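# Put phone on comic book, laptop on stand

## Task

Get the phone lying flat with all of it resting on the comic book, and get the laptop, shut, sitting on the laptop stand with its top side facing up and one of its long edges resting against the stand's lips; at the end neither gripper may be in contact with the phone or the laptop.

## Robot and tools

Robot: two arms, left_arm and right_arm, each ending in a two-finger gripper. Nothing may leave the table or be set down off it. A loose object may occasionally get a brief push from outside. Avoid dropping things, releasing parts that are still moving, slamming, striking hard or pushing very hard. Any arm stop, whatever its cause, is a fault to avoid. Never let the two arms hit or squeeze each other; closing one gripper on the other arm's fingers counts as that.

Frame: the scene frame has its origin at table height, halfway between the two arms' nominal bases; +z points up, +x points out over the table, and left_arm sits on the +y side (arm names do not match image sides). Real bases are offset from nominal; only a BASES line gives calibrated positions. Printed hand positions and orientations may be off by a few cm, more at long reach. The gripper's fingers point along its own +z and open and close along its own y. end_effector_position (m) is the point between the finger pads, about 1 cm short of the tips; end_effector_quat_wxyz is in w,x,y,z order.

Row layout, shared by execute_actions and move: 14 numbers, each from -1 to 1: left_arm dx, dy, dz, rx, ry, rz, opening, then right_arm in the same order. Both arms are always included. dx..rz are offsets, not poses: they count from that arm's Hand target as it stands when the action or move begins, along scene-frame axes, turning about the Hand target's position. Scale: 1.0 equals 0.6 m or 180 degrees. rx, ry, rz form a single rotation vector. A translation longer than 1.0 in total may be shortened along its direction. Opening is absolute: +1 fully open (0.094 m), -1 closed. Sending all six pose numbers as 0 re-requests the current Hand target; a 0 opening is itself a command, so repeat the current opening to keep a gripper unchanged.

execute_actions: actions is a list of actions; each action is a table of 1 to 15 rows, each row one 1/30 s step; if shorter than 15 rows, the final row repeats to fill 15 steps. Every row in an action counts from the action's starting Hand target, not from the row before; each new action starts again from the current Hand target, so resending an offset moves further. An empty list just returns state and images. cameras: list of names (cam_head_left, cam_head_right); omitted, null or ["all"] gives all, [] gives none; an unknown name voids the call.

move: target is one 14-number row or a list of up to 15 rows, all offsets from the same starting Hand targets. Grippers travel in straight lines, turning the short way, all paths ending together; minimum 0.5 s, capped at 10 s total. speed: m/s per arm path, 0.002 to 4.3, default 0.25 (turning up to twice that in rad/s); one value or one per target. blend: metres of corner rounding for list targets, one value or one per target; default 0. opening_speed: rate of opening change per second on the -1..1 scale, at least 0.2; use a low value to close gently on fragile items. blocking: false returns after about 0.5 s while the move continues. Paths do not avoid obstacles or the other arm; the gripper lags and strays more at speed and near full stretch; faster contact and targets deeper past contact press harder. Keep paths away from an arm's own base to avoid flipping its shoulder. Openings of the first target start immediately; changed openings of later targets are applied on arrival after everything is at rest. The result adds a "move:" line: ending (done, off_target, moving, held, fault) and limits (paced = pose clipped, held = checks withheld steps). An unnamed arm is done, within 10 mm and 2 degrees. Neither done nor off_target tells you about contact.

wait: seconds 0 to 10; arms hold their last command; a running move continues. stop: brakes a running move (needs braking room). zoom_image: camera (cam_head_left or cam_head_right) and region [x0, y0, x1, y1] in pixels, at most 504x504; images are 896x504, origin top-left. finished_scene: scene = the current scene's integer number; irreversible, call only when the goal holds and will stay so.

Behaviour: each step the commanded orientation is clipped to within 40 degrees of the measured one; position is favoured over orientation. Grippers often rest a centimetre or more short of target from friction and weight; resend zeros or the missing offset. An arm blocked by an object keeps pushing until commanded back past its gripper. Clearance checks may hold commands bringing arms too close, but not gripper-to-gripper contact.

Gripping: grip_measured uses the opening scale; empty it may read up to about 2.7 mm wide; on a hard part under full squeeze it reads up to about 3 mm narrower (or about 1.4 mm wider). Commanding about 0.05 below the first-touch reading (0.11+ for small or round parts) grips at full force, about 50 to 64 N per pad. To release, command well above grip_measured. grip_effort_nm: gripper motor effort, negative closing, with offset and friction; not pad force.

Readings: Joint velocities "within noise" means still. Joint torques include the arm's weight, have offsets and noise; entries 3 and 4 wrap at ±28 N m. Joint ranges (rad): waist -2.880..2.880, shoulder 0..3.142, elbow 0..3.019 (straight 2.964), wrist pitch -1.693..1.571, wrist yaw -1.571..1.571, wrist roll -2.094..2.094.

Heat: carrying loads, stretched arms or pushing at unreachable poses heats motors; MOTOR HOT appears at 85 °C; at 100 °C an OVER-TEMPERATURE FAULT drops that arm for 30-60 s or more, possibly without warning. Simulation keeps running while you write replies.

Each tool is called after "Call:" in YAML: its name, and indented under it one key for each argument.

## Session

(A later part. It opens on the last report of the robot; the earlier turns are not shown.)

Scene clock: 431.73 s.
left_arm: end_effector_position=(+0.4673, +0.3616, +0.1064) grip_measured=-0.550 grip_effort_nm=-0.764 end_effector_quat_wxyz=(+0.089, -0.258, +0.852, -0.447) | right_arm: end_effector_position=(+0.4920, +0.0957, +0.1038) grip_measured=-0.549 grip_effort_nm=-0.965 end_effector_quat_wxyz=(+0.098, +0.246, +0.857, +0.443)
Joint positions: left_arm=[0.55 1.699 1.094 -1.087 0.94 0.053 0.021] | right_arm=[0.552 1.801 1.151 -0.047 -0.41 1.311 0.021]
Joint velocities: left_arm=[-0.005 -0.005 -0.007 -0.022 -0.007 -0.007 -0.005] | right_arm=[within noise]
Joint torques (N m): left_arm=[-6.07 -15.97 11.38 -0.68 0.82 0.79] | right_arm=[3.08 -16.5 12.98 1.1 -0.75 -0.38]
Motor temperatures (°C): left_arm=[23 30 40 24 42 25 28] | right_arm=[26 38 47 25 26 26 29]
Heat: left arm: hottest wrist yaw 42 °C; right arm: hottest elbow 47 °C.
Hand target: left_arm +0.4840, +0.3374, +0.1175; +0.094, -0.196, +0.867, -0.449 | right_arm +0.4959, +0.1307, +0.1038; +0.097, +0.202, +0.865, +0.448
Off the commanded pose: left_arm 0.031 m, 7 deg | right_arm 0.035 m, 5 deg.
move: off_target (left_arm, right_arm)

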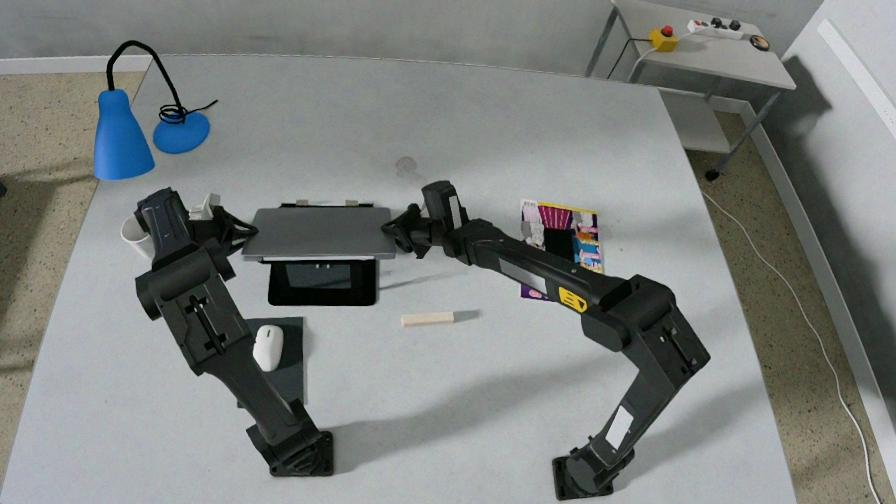

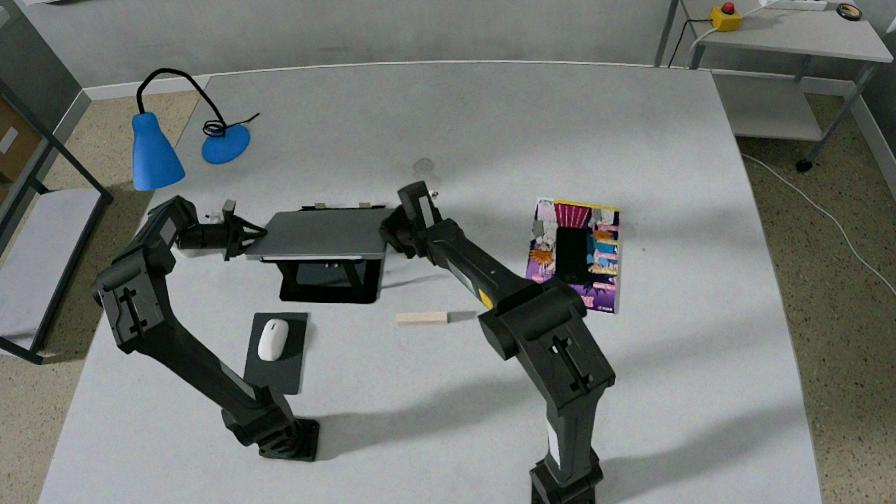

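Call:
move:
  target: [0.0, 0.0, 0.0, 0,0,0,-0.1, 0.0,0.0, 0.0, 0,0,0,-0.1]
  speed: 0.04
  opening_speed: 0.2
  cameras: ["cam_head_left", "cam_head_right"]

Call:
zoom_image:
  camera: "cam_head_left"
  region: [200, 140, 440, 320]

Call:
zoom_image:
  camera: "cam_head_right"
  region: [200, 140, 440, 320]

Scene clock: 438.53 s.
left_arm: end_effector_position=(+0.4683, +0.3437, +0.1060) grip_measured=-0.102 grip_effort_nm=0.115 end_effector_quat_wxyz=(+0.086, -0.219, +0.863, -0.446) | right_arm: end_effector_position=(+0.4900, +0.1100, +0.1055) grip_measured=-0.102 grip_effort_nm=0.071 end_effector_quat_wxyz=(+0.100, +0.215, +0.863, +0.447)
Joint positions: left_arm=[0.513 1.699 1.094 -1.107 0.937 0.116 0.042] | right_arm=[0.569 1.816 1.175 -0.051 -0.426 1.265 0.042]
Joint velocities: within noise
Joint torques (N m): left_arm=[-3.49 -14.97 11.71 -0.18 0.87 0.16] | right_arm=[1.79 -17.67 11.84 0.99 -0.22 0.02]
Motor temperatures (°C): left_arm=[23 29 40 24 40 25 28] | right_arm=[26 38 48 25 26 25 29]
Heat: left arm: hottest elbow 40 °C; right arm: hottest elbow 48 °C.
Hand target: left_arm +0.4839, +0.3374, +0.1174; +0.094, -0.196, +0.867, -0.449 | right_arm +0.4959, +0.1307, +0.1039; +0.097, +0.202, +0.865, +0.448
Off the commanded pose: left_arm 0.021 m, 3 deg | right_arm 0.022 m, 2 deg.
move: off_target (left_arm, right_arm)

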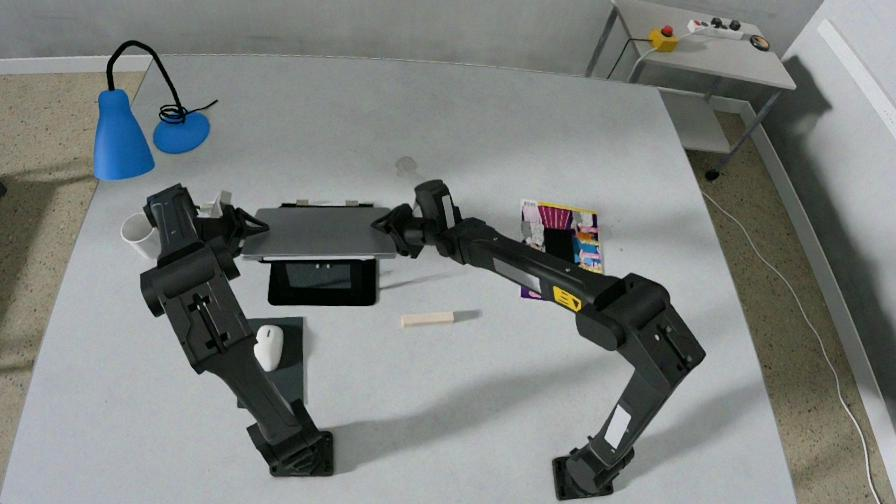

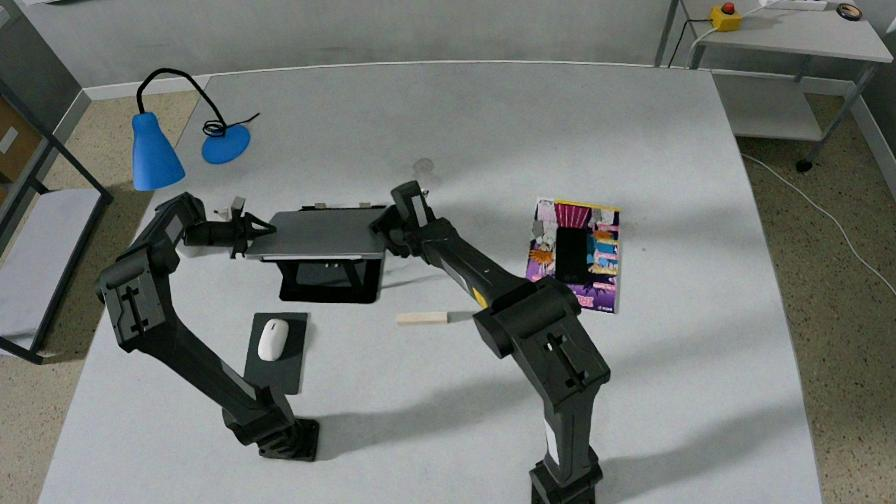

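Scaled by 2.100.

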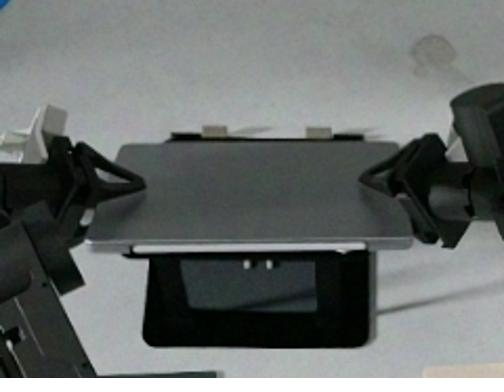

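Scaled by 2.100.

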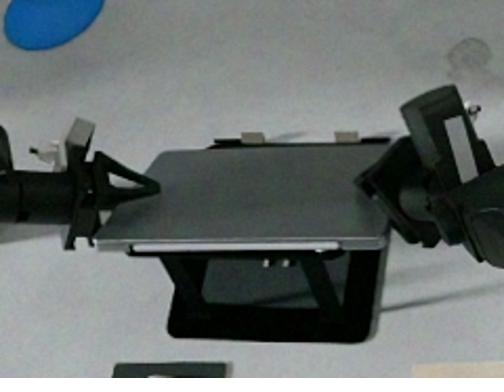

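Call:
move:
  target: [-0.015, 0.155, 0.0, 0,0,0,0.0, -0.01,-0.18, 0.0, 0,0,0,0.0]
  speed: 0.06
  cameras: ["cam_head_left", "cam_head_right"]

Call:
zoom_image:
  camera: "cam_head_left"
  region: [100, 140, 460, 320]

Call:
zoom_image:
  camera: "cam_head_right"
  region: [200, 140, 440, 320]

Scene clock: 446.97 s.
left_arm: end_effector_position=(+0.4618, +0.4132, +0.1072) grip_measured=-0.002 grip_effort_nm=0.125 end_effector_quat_wxyz=(+0.077, -0.203, +0.863, -0.456) | right_arm: end_effector_position=(+0.4932, +0.0310, +0.1032) grip_measured=-0.001 grip_effort_nm=0.061 end_effector_quat_wxyz=(+0.097, +0.199, +0.864, +0.452)
Joint positions: left_arm=[0.646 1.834 1.27 -1.38 0.91 0.397 0.047] | right_arm=[0.427 1.751 1.074 -0.064 -0.557 1.136 0.047]
Joint velocities: within noise
Joint torques (N m): left_arm=[-0.73 -15.5 13.23 -0.7 0.38 0.17] | right_arm=[-0.26 -20.6 6.8 0.81 -0.24 0.08]
Motor temperatures (°C): left_arm=[23 29 41 24 39 25 28] | right_arm=[26 38 48 25 26 25 28]
Heat: left arm: hottest elbow 41 °C; right arm: hottest elbow 48 °C.
Hand target: left_arm +0.4749, +0.4303, +0.1173; +0.094, -0.196, +0.867, -0.449 | right_arm +0.4898, +0.0229, +0.1039; +0.097, +0.202, +0.865, +0.448
Off the commanded pose: left_arm 0.024 m, 2 deg | right_arm 0.009 m, 1 deg.
move: off_target (left_arm)

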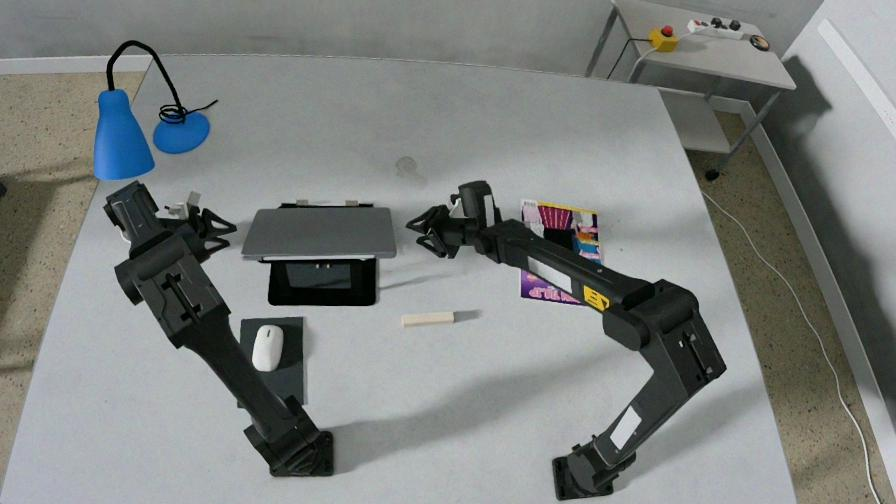

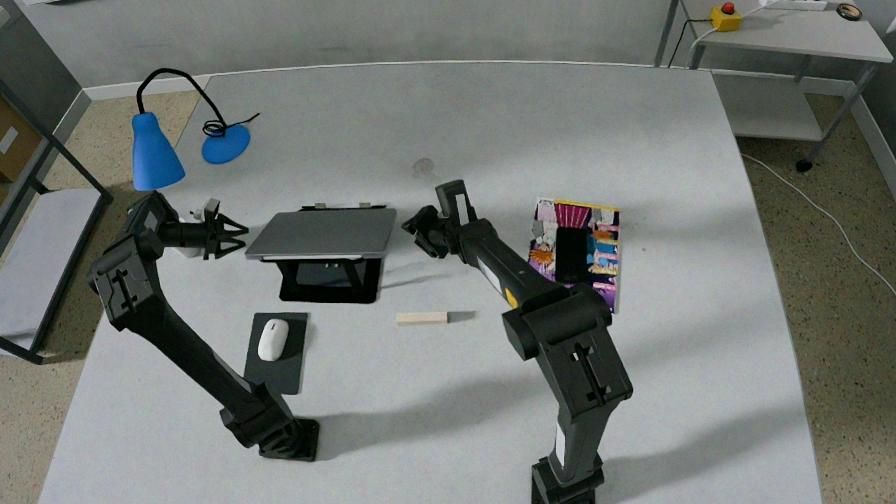

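Scaled by 1.400.

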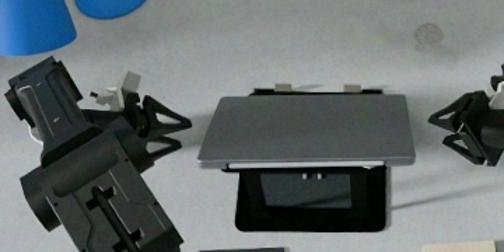

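Scaled by 2.100.

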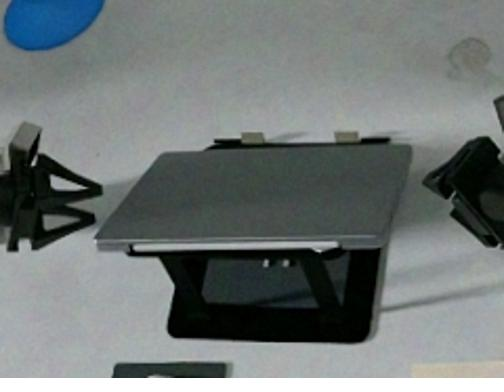

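Call:
move:
  target:
    - [0, 0.02, 0.15, 0,0,0,0.0, 0,-0.03, 0.15, 0,0,0,0.0]
    - [-0.15, 0.02, 0.22, 0,0,0,0.0, -0.1,-0.1, 0.2, 0,0,0,0.0]
  speed: 0.15
  cameras: ["cam_head_left", "cam_head_right"]

Call:
zoom_image:
  camera: "cam_head_left"
  region: [220, 180, 420, 310]

Call:
zoom_image:
  camera: "cam_head_right"
  region: [220, 180, 420, 310]

Scene clock: 452.40 s.
left_arm: end_effector_position=(+0.3920, +0.4420, +0.2446) grip_measured=-0.002 grip_effort_nm=0.125 end_effector_quat_wxyz=(+0.129, -0.220, +0.871, -0.419) | right_arm: end_effector_position=(+0.4331, -0.0288, +0.2292) grip_measured=-0.001 grip_effort_nm=0.066 end_effector_quat_wxyz=(+0.099, +0.196, +0.864, +0.454)
Joint positions: left_arm=[0.798 1.551 1.312 -1.671 0.86 0.488 0.047] | right_arm=[0.359 1.388 1.022 -0.399 -0.608 1.076 0.047]
Joint velocities: within noise
Joint torques (N m): left_arm=[-0.85 -15.33 8.69 -0.39 0.39 0.16] | right_arm=[-0.38 -15.03 8.14 0.88 -0.27 0.03]
Motor temperatures (°C): left_arm=[23 29 41 24 38 25 28] | right_arm=[26 38 48 25 26 25 28]
Heat: left arm: hottest elbow 41 °C; right arm: hottest elbow 48 °C.
Hand target: left_arm +0.3849, +0.4423, +0.2494; +0.094, -0.196, +0.867, -0.449 | right_arm +0.4298, -0.0371, +0.2239; +0.097, +0.202, +0.865, +0.448
Off the commanded pose: left_arm 0.009 m, 6 deg | right_arm 0.010 m, 1 deg.
joint sent to its limit (left arm) — joint 4 (wrist pitch), lower limit. The joint targets are off in orientation, not in position.
move: off_target (left_arm)

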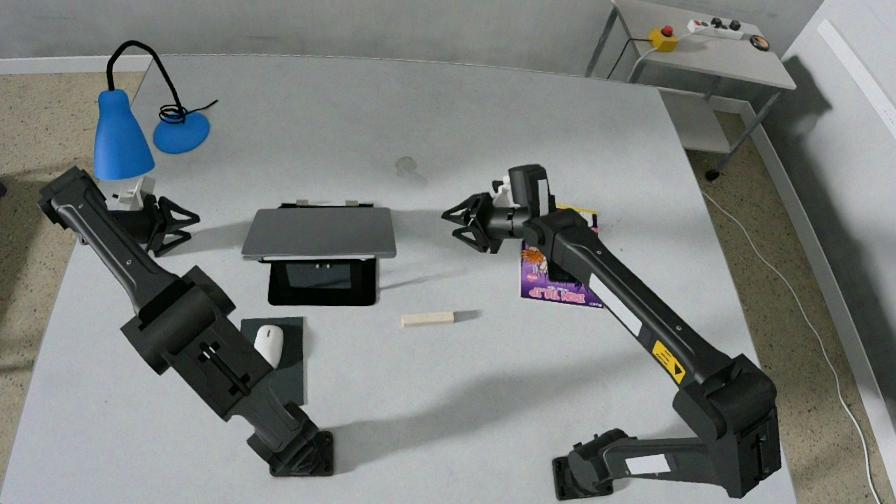

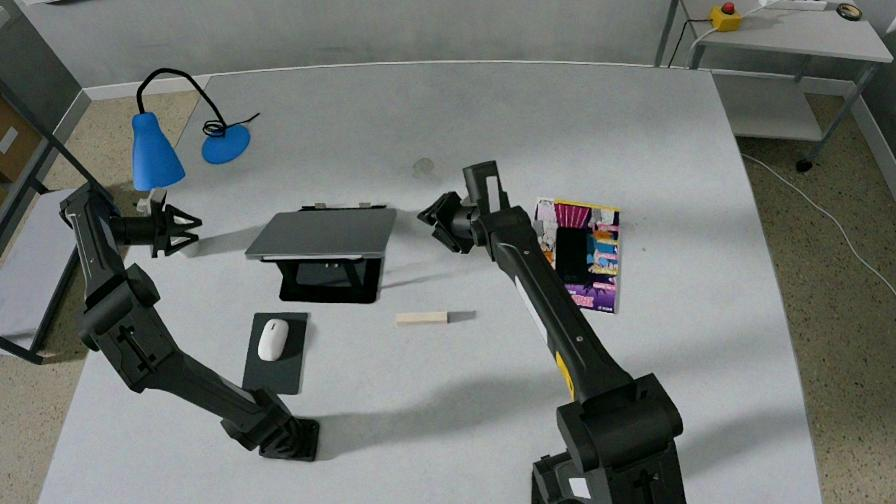

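Scaled by 2.520.

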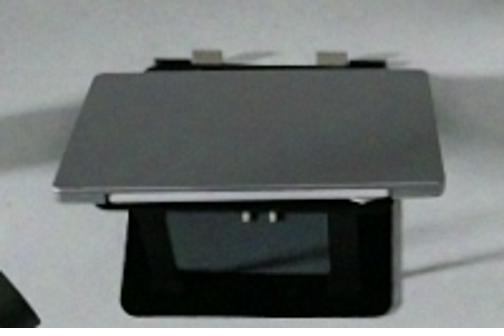

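Scaled by 2.520.

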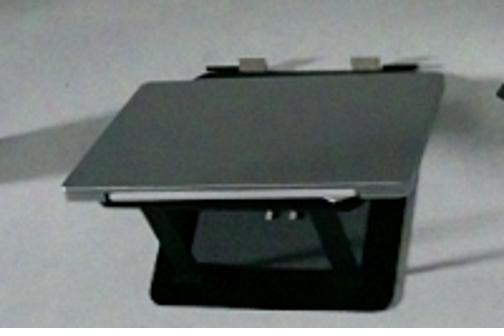

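Call:
move:
  target:
    - [-0.142, -0.1, 0.05, 0.330,-0.165,-0.006,-0.9, -0.2,0.1, 0.05, -0.330,-0.165,0.006,-0.9]
    - [-0.142, -0.203, 0.0, 0.330,-0.165,-0.006,-0.9, -0.2,0.262, 0.0, -0.330,-0.165,0.006,-0.9]
  speed: 0.15
  cameras: ["cam_head_left", "cam_head_right"]

Call:
zoom_image:
  camera: "cam_head_left"
  region: [200, 180, 440, 350]

Scene clock: 481.27 s.
left_arm: end_effector_position=(+0.2977, +0.3236, +0.2497) grip_measured=-0.898 grip_effort_nm=-0.081 end_effector_quat_wxyz=(+0.376, -0.003, +0.927, +0.000) | right_arm: end_effector_position=(+0.3045, +0.1002, +0.2109) grip_measured=-0.899 grip_effort_nm=-0.076 end_effector_quat_wxyz=(+0.382, +0.000, +0.924, -0.010)
Joint positions: left_arm=[0.475 0.57 0.667 -0.962 0.341 0.369 0.005] | right_arm=[1.092 1.517 1.22 -0.867 0.691 0.949 0.005]
Joint velocities: within noise
Joint torques (N m): left_arm=[-2.73 -2.61 10.35 2 0.02 -0.13] | right_arm=[1.03 -14.39 13.38 0.35 0.52 0.26]
Motor temperatures (°C): left_arm=[23 29 39 24 35 25 28] | right_arm=[26 37 45 25 26 25 27]
Heat: left arm: hottest elbow 39 °C; right arm: hottest elbow 45 °C.
Hand target: left_arm +0.2997, +0.3206, +0.2494; +0.383, +0.000, +0.924, +0.000 | right_arm +0.3099, +0.1200, +0.2239; +0.387, +0.004, +0.922, +0.001
Off the commanded pose: left_arm 0.004 m, 1 deg | right_arm 0.024 m, 2 deg.
move: off_target (right_arm)

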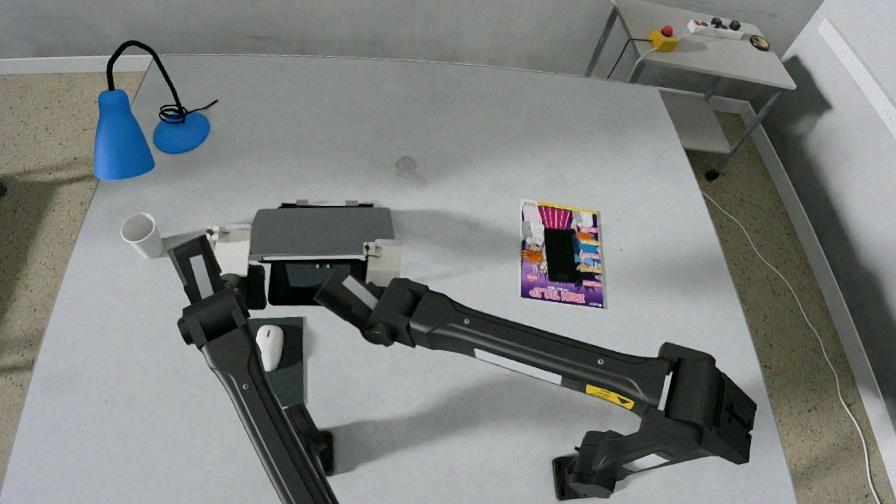

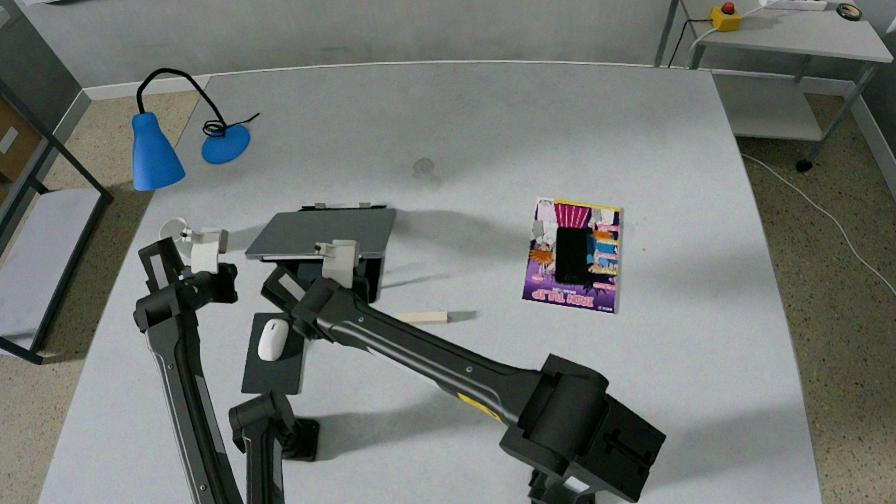

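Scaled by 2.100.

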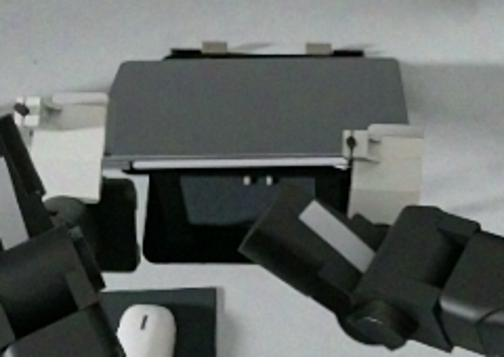

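Call:
move:
  target: [-0.02, 0.0, -0.163, 0,0,0,-0.9, -0.03,0.05, -0.102, 0,0,0,-0.9]
  speed: 0.1
  cameras: ["cam_head_left", "cam_head_right"]

Call:
zoom_image:
  camera: "cam_head_left"
  region: [200, 180, 440, 350]

Call:
zoom_image:
  camera: "cam_head_right"
  region: [160, 180, 400, 350]

Scene clock: 490.40 s.
left_arm: end_effector_position=(+0.2874, +0.3166, +0.1513) grip_measured=-0.898 grip_effort_nm=-0.085 end_effector_quat_wxyz=(+0.375, +0.000, +0.927, -0.007) | right_arm: end_effector_position=(+0.2910, +0.1341, +0.1639) grip_measured=-0.899 grip_effort_nm=-0.076 end_effector_quat_wxyz=(+0.384, +0.002, +0.923, -0.008)
Joint positions: left_arm=[0.48 0.535 0.402 -0.741 0.357 0.377 0.005] | right_arm=[1.149 1.626 1.22 -0.796 0.715 1.021 0.005]
Joint velocities: within noise
Joint torques (N m): left_arm=[0.5 -1.79 10.5 1.88 0.32 0.07] | right_arm=[1.2 -16.21 10.69 1.09 0.5 0.2]
Motor temperatures (°C): left_arm=[23 28 39 24 35 24 28] | right_arm=[26 37 48 25 26 25 27]
Heat: left arm: hottest elbow 39 °C; right arm: hottest elbow 48 °C.
Hand target: left_arm +0.2878, +0.3206, +0.1516; +0.383, +0.000, +0.924, +0.000 | right_arm +0.2919, +0.1501, +0.1628; +0.388, +0.004, +0.922, +0.001
Off the commanded pose: left_arm 0.004 m, 1 deg | right_arm 0.016 m, 1 deg.
move: off_target (right_arm)

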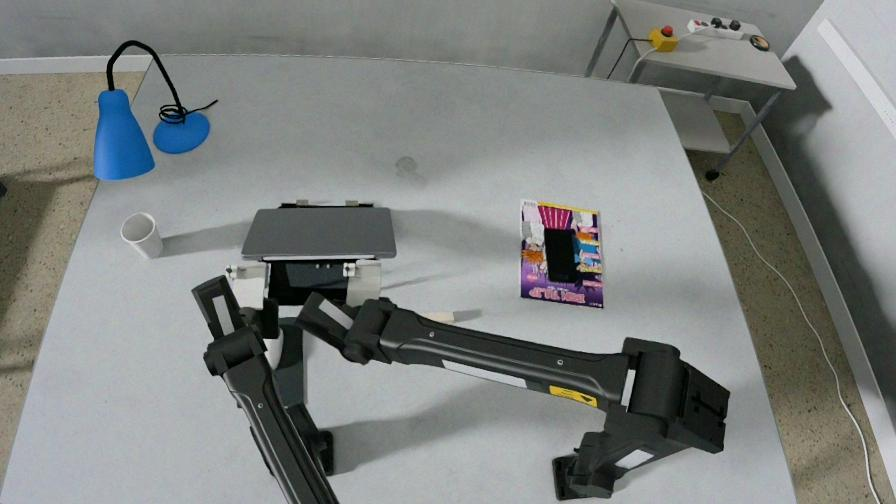

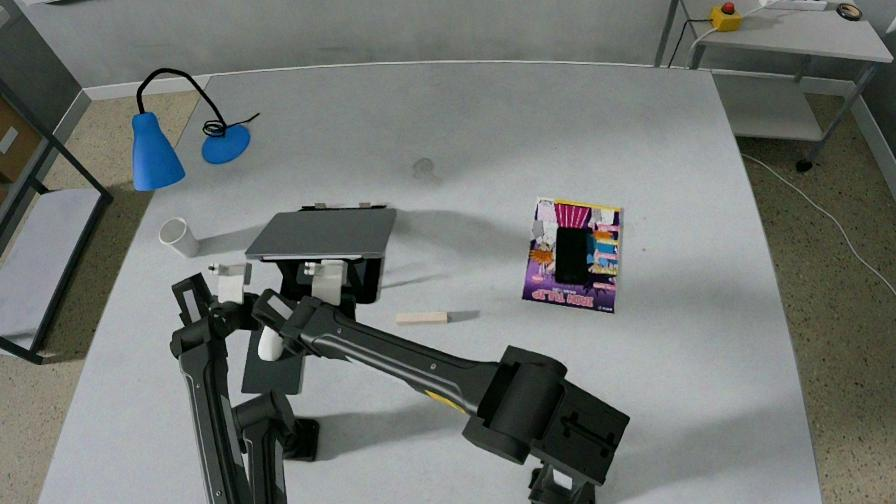

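Scaled by 2.100.

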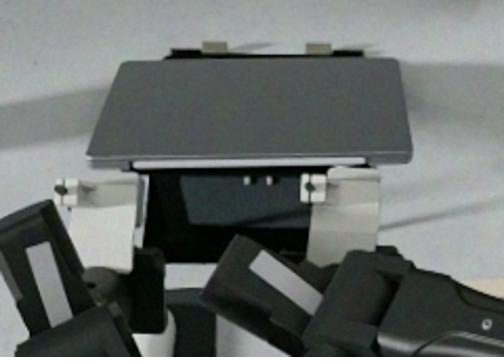

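Scaled by 2.100.

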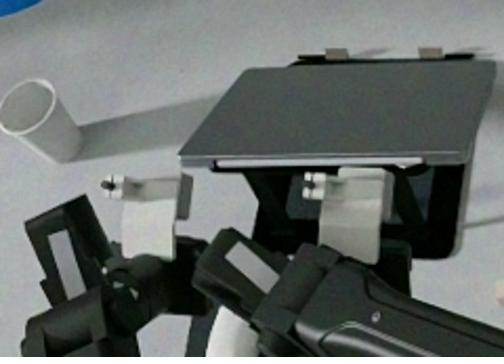

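Call:
move:
  target: [0.067, 0.0, 0.0, 0,0,0,-0.9, 0.06,0.0, -0.018, 0,0,0,-0.9]
  speed: 0.06
  cameras: ["cam_head_left", "cam_head_right"]

Call:
zoom_image:
  camera: "cam_head_left"
  region: [200, 180, 440, 350]

Call:
zoom_image:
  camera: "cam_head_right"
  region: [160, 180, 400, 350]

Scene clock: 497.93 s.
left_arm: end_effector_position=(+0.3147, +0.3190, +0.1355) grip_measured=-0.898 grip_effort_nm=-0.085 end_effector_quat_wxyz=(+0.367, -0.005, +0.930, -0.004) | right_arm: end_effector_position=(+0.3147, +0.1348, +0.1479) grip_measured=-0.899 grip_effort_nm=-0.081 end_effector_quat_wxyz=(+0.382, -0.001, +0.924, -0.008)
Joint positions: left_arm=[0.406 0.672 0.402 -0.6 0.295 0.315 0.005] | right_arm=[1.105 1.663 1.22 -0.724 0.693 0.96 0.005]
Joint velocities: within noise
Joint torques (N m): left_arm=[-3.08 -1.49 13.83 2.1 0.03 -0.05] | right_arm=[-0.09 -16.32 11.77 1.17 0.37 0.09]
Motor temperatures (°C): left_arm=[23 28 39 24 34 24 28] | right_arm=[26 36 49 25 26 25 27]
Heat: left arm: hottest elbow 39 °C; right arm: hottest elbow 49 °C.
Hand target: left_arm +0.3279, +0.3205, +0.1517; +0.383, +0.000, +0.924, +0.000 | right_arm +0.3278, +0.1501, +0.1519; +0.387, +0.004, +0.922, +0.002
Off the commanded pose: left_arm 0.021 m, 2 deg | right_arm 0.021 m, 1 deg.
move: off_target (left_arm, right_arm)

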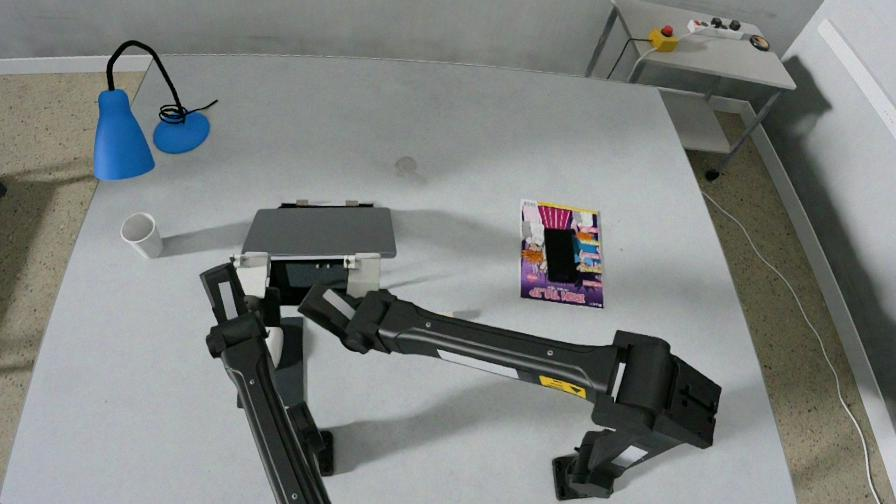

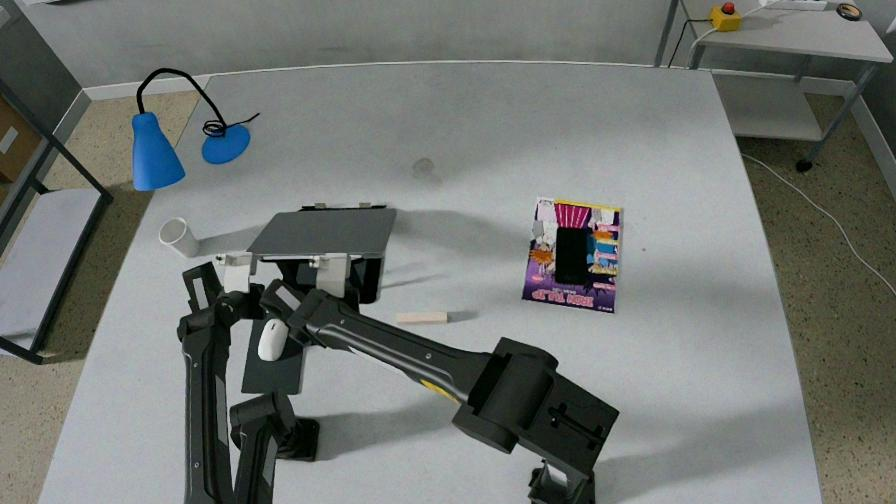

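Scaled by 2.100.

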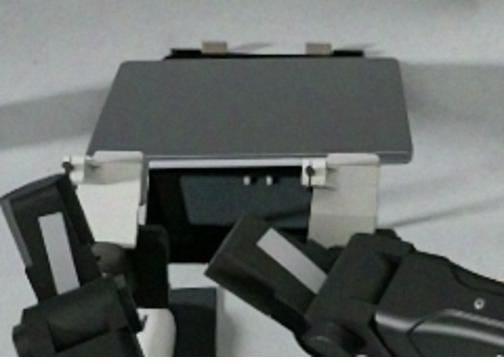

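Scaled by 2.100.

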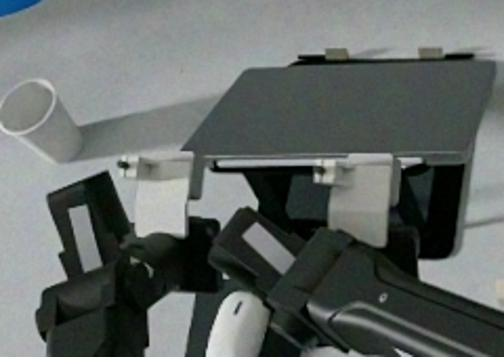

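Call:
move:
  target: [0.05, 0.0, 0.03, 0,0,0,-0.9, 0.05,0.0, 0.005, 0,0,0,-0.9]
  speed: 0.05
  cameras: ["cam_head_left", "cam_head_right"]

Call:
zoom_image:
  camera: "cam_head_left"
  region: [200, 180, 440, 350]

Call:
zoom_image:
  camera: "cam_head_right"
  region: [160, 180, 400, 350]

Scene clock: 501.73 s.
left_arm: end_effector_position=(+0.3305, +0.3148, +0.1327) grip_measured=-0.898 grip_effort_nm=-0.081 end_effector_quat_wxyz=(+0.349, -0.008, +0.937, -0.010) | right_arm: end_effector_position=(+0.3405, +0.1324, +0.1470) grip_measured=-0.899 grip_effort_nm=-0.081 end_effector_quat_wxyz=(+0.380, -0.004, +0.925, -0.011)
Joint positions: left_arm=[0.352 0.755 0.439 -0.583 0.259 0.274 0.005] | right_arm=[1.057 1.686 1.247 -0.701 0.672 0.901 0.005]
Joint velocities: within noise
Joint torques (N m): left_arm=[-1.9 -3.08 17.58 1.98 0 -0.1] | right_arm=[-0.32 -16.62 12.71 1.24 0.36 0.05]
Motor temperatures (°C): left_arm=[23 28 39 24 34 24 28] | right_arm=[26 36 49 25 26 25 27]
Heat: left arm: hottest elbow 39 °C; right arm: hottest elbow 49 °C.
Hand target: left_arm +0.3579, +0.3205, +0.1695; +0.383, +0.000, +0.924, +0.000 | right_arm +0.3578, +0.1501, +0.1550; +0.387, +0.004, +0.922, +0.002
Off the commanded pose: left_arm 0.046 m, 5 deg | right_arm 0.026 m, 2 deg.
move: off_target (left_arm, right_arm)

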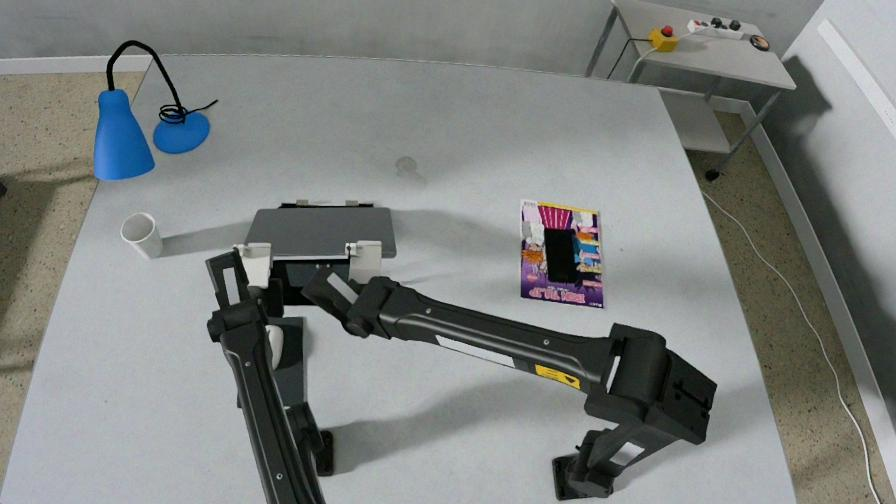

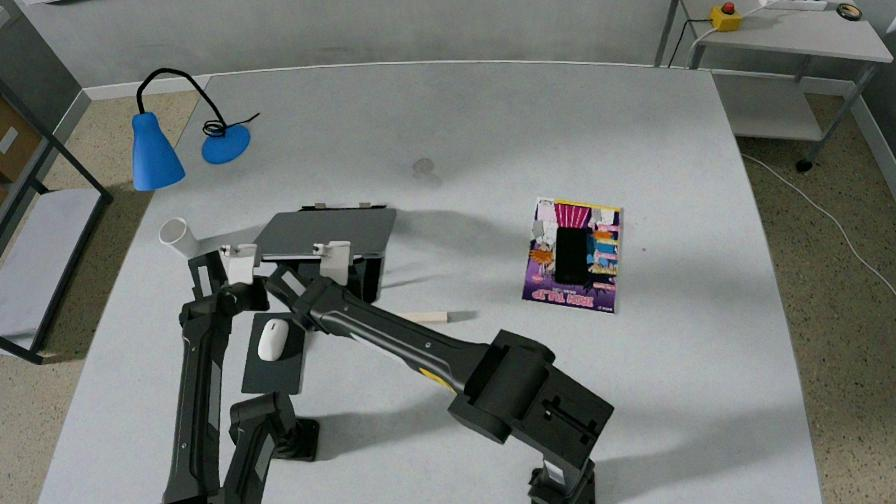

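Scaled by 2.100.

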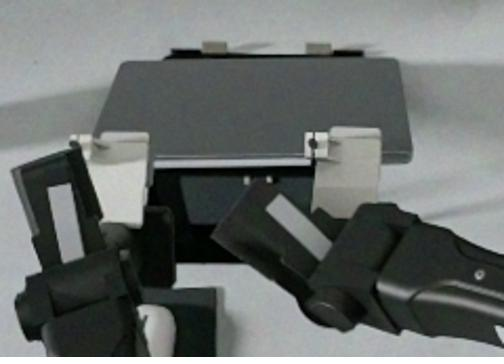

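Scaled by 2.100.

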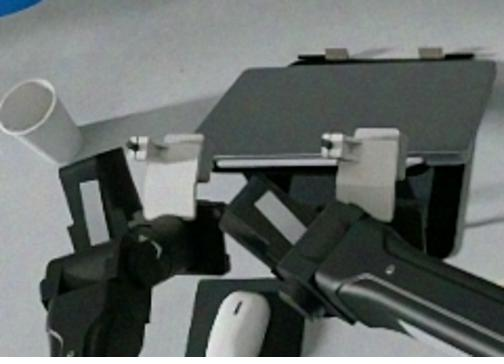

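Call:
move:
  target: [0.015, 0.0, 0.035, 0,0,0,-0.9, 0.02,0.0, 0.003, 0,0,0,-0.9]
  speed: 0.05
  cameras: ["cam_head_left"]

Call:
zoom_image:
  camera: "cam_head_left"
  region: [200, 180, 440, 350]

Scene clock: 505.00 s.
left_arm: end_effector_position=(+0.3459, +0.3176, +0.1560) grip_measured=-0.898 grip_effort_nm=-0.081 end_effector_quat_wxyz=(+0.360, -0.006, +0.933, -0.006) | right_arm: end_effector_position=(+0.3522, +0.1325, +0.1487) grip_measured=-0.899 grip_effort_nm=-0.081 end_effector_quat_wxyz=(+0.380, -0.004, +0.925, -0.011)
Joint positions: left_arm=[0.337 0.774 0.499 -0.595 0.248 0.262 0.005] | right_arm=[1.037 1.697 1.265 -0.695 0.663 0.879 0.005]
Joint velocities: within noise
Joint torques (N m): left_arm=[-2.55 -2.96 17.77 1.25 0.01 -0.09] | right_arm=[-0.32 -16.21 12.79 1.24 0.35 0.1]
Motor temperatures (°C): left_arm=[23 27 40 24 34 24 28] | right_arm=[26 36 49 25 26 25 27]
Heat: left arm: hottest elbow 40 °C; right arm: hottest elbow 49 °C.
Hand target: left_arm +0.3669, +0.3205, +0.1906; +0.383, +0.000, +0.924, +0.000 | right_arm +0.3699, +0.1499, +0.1567; +0.387, +0.004, +0.922, +0.001
Off the commanded pose: left_arm 0.040 m, 3 deg | right_arm 0.026 m, 2 deg.
move: off_target (left_arm, right_arm)
Images, in order (width x height): cam_head_left 896x504.

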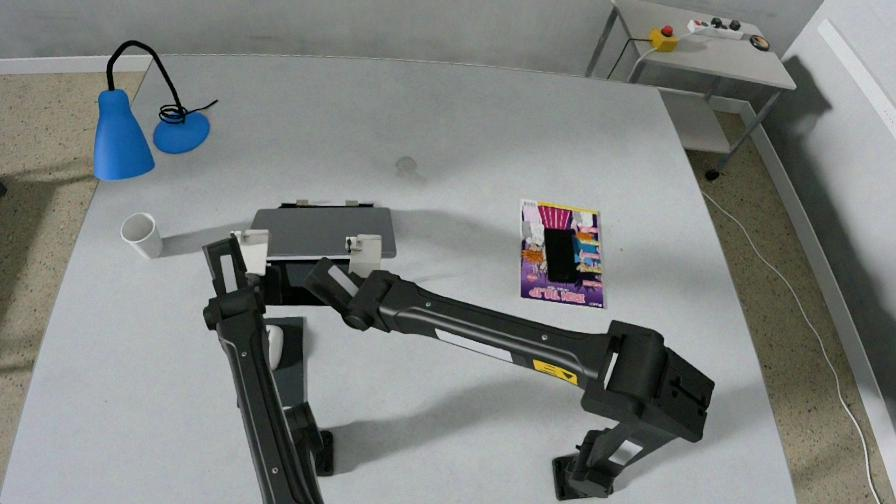

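Scaled by 2.100.

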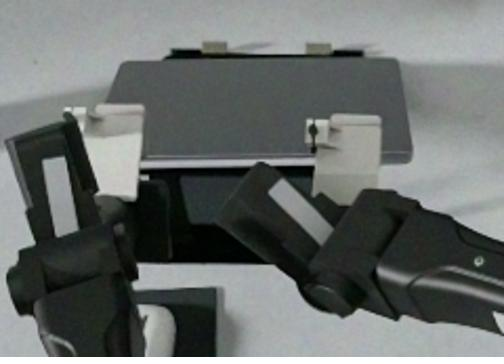

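Call:
move:
  target: [0.03, 0.0, 0.012, 0,0,0,-0.9, 0.03,0.0, 0.002, 0,0,0,-0.9]
  speed: 0.04
  cameras: ["cam_head_left"]

Call:
zoom_image:
  camera: "cam_head_left"
  region: [200, 180, 440, 350]

Scene clock: 509.47 s.
left_arm: end_effector_position=(+0.3597, +0.3169, +0.1608) grip_measured=-0.898 grip_effort_nm=-0.081 end_effector_quat_wxyz=(+0.353, -0.006, +0.936, -0.007) | right_arm: end_effector_position=(+0.3695, +0.1331, +0.1498) grip_measured=-0.899 grip_effort_nm=-0.076 end_effector_quat_wxyz=(+0.379, -0.004, +0.925, -0.011)
Joint positions: left_arm=[0.312 0.826 0.54 -0.596 0.231 0.244 0.005] | right_arm=[1.009 1.715 1.292 -0.684 0.649 0.848 0.005]
Joint velocities: within noise
Joint torques (N m): left_arm=[-2.08 -3.25 17.89 1.58 0.03 -0.05] | right_arm=[-0.32 -16.85 12.97 1.28 0.33 0.09]
Motor temperatures (°C): left_arm=[23 27 41 24 34 24 28] | right_arm=[26 36 49 25 25 25 27]
Heat: left arm: hottest elbow 41 °C; right arm: hottest elbow 49 °C.
Hand target: left_arm +0.3849, +0.3205, +0.1976; +0.383, +0.000, +0.924, +0.000 | right_arm +0.3878, +0.1501, +0.1578; +0.387, +0.004, +0.922, +0.001
Off the commanded pose: left_arm 0.045 m, 4 deg | right_arm 0.026 m, 2 deg.
move: off_target (left_arm, right_arm)
Images, in order (width x height): cam_head_left 896x504.

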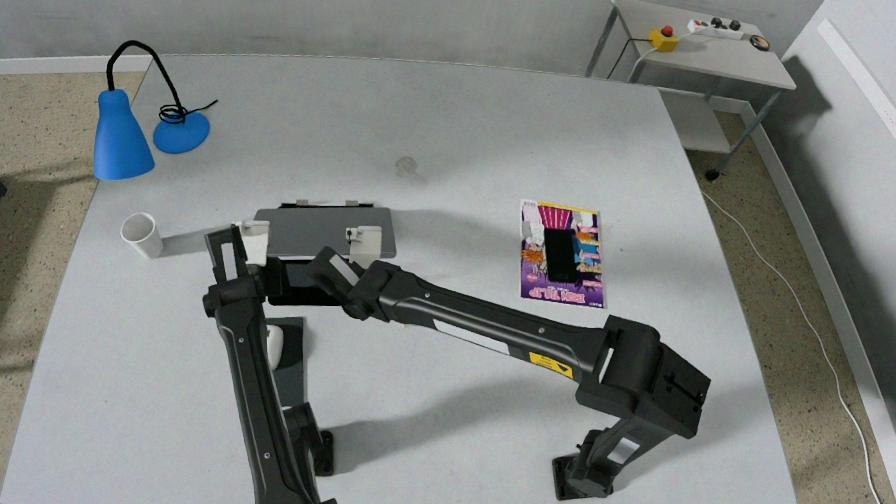

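Scaled by 2.100.

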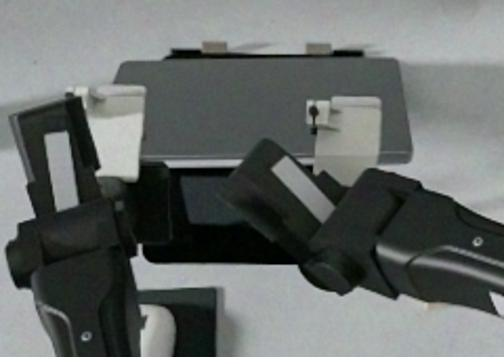

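Call:
move:
  target: [0.017, 0.0, -0.012, 0,0,0,-0.9, 0.012,0.0, 0.0, 0,0,0,-0.9]
  speed: 0.03
  cameras: ["cam_head_left"]

Call:
zoom_image:
  camera: "cam_head_left"
  region: [200, 180, 440, 350]

Scene clock: 513.77 s.
left_arm: end_effector_position=(+0.3662, +0.3162, +0.1529) grip_measured=-0.898 grip_effort_nm=-0.081 end_effector_quat_wxyz=(+0.347, -0.007, +0.938, -0.009) | right_arm: end_effector_position=(+0.3720, +0.1340, +0.1463) grip_measured=-0.899 grip_effort_nm=-0.081 end_effector_quat_wxyz=(+0.376, -0.009, +0.927, -0.013)
Joint positions: left_arm=[0.299 0.864 0.54 -0.568 0.223 0.234 0.005] | right_arm=[1.004 1.725 1.297 -0.682 0.641 0.835 0.005]
Joint velocities: within noise
Joint torques (N m): left_arm=[-2.9 -4.31 17.61 1.94 0.01 -0.1] | right_arm=[-0.85 -17.14 13.26 1.36 0.43 0.06]
Motor temperatures (°C): left_arm=[23 27 42 24 34 24 28] | right_arm=[26 36 50 25 25 25 27]
Heat: left arm: hottest elbow 42 °C; right arm: hottest elbow 50 °C.
Hand target: left_arm +0.3951, +0.3205, +0.1904; +0.383, +0.000, +0.924, +0.000 | right_arm +0.3951, +0.1500, +0.1579; +0.387, +0.004, +0.922, +0.001
Off the commanded pose: left_arm 0.048 m, 5 deg | right_arm 0.030 m, 3 deg.
move: off_target (left_arm, right_arm)
Images, in order (width x height): cam_head_left 896x504.

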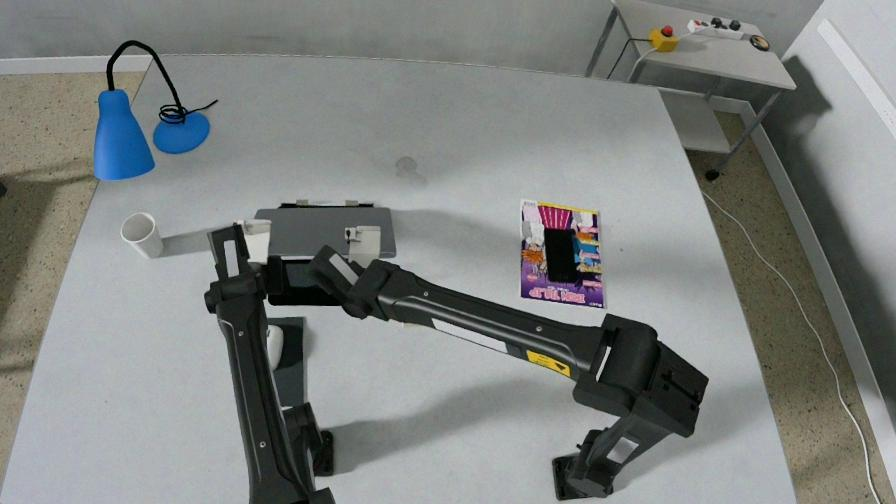

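Scaled by 2.100.

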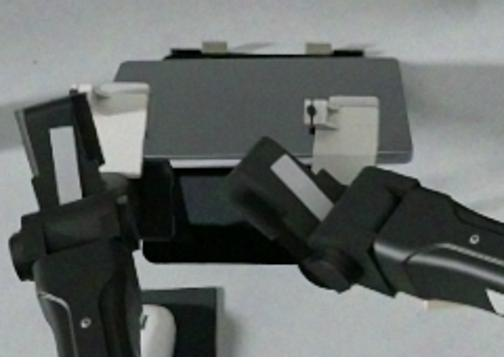

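Call:
move:
  target: [0.017, 0.0, 0.005, 0,0,0,-0.9, 0.012,0.0, 0.0, 0,0,0,-0.9]
  speed: 0.03
  cameras: ["cam_head_left"]

Call:
zoom_image:
  camera: "cam_head_left"
  region: [200, 180, 440, 350]

Scene clock: 517.60 s.
left_arm: end_effector_position=(+0.3743, +0.3166, +0.1567) grip_measured=-0.898 grip_effort_nm=-0.085 end_effector_quat_wxyz=(+0.347, -0.007, +0.938, -0.008) | right_arm: end_effector_position=(+0.3742, +0.1344, +0.1433) grip_measured=-0.899 grip_effort_nm=-0.081 end_effector_quat_wxyz=(+0.372, -0.014, +0.928, -0.014)
Joint positions: left_arm=[0.289 0.887 0.561 -0.563 0.215 0.225 0.005] | right_arm=[1 1.732 1.301 -0.682 0.633 0.823 0.005]
Joint velocities: within noise
Joint torques (N m): left_arm=[-2.37 -4.25 17.89 2.15 -0.04 -0.07] | right_arm=[-1.26 -17.38 13.64 1.5 0.53 0.06]
Motor temperatures (°C): left_arm=[22 27 43 24 34 24 28] | right_arm=[26 36 49 25 25 24 27]
Heat: left arm: hottest elbow 43 °C; right arm: hottest elbow 49 °C.
Hand target: left_arm +0.4054, +0.3205, +0.1936; +0.383, +0.000, +0.924, +0.000 | right_arm +0.4023, +0.1500, +0.1579; +0.387, +0.004, +0.922, +0.001
Off the commanded pose: left_arm 0.048 m, 5 deg | right_arm 0.035 m, 3 deg.
move: off_target (left_arm, right_arm)
Images, in order (width x height): cam_head_left 896x504.

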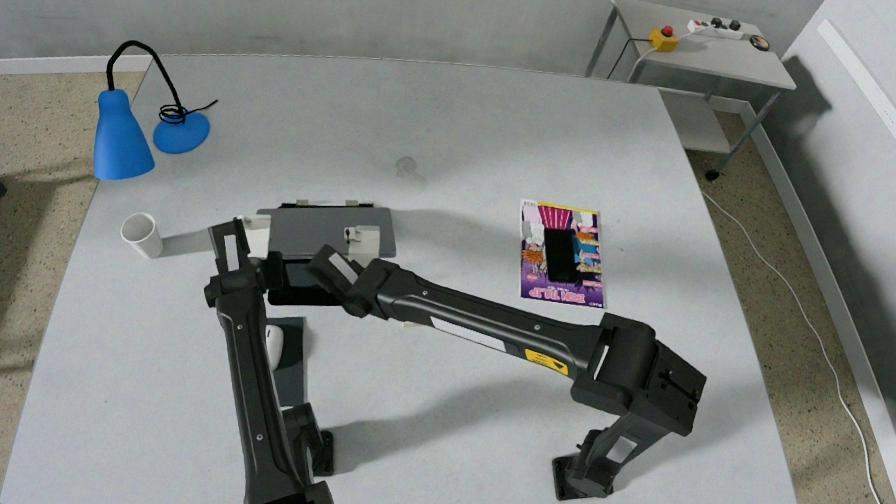

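Scaled by 2.100.

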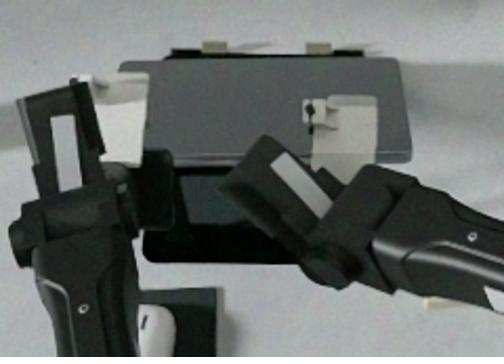

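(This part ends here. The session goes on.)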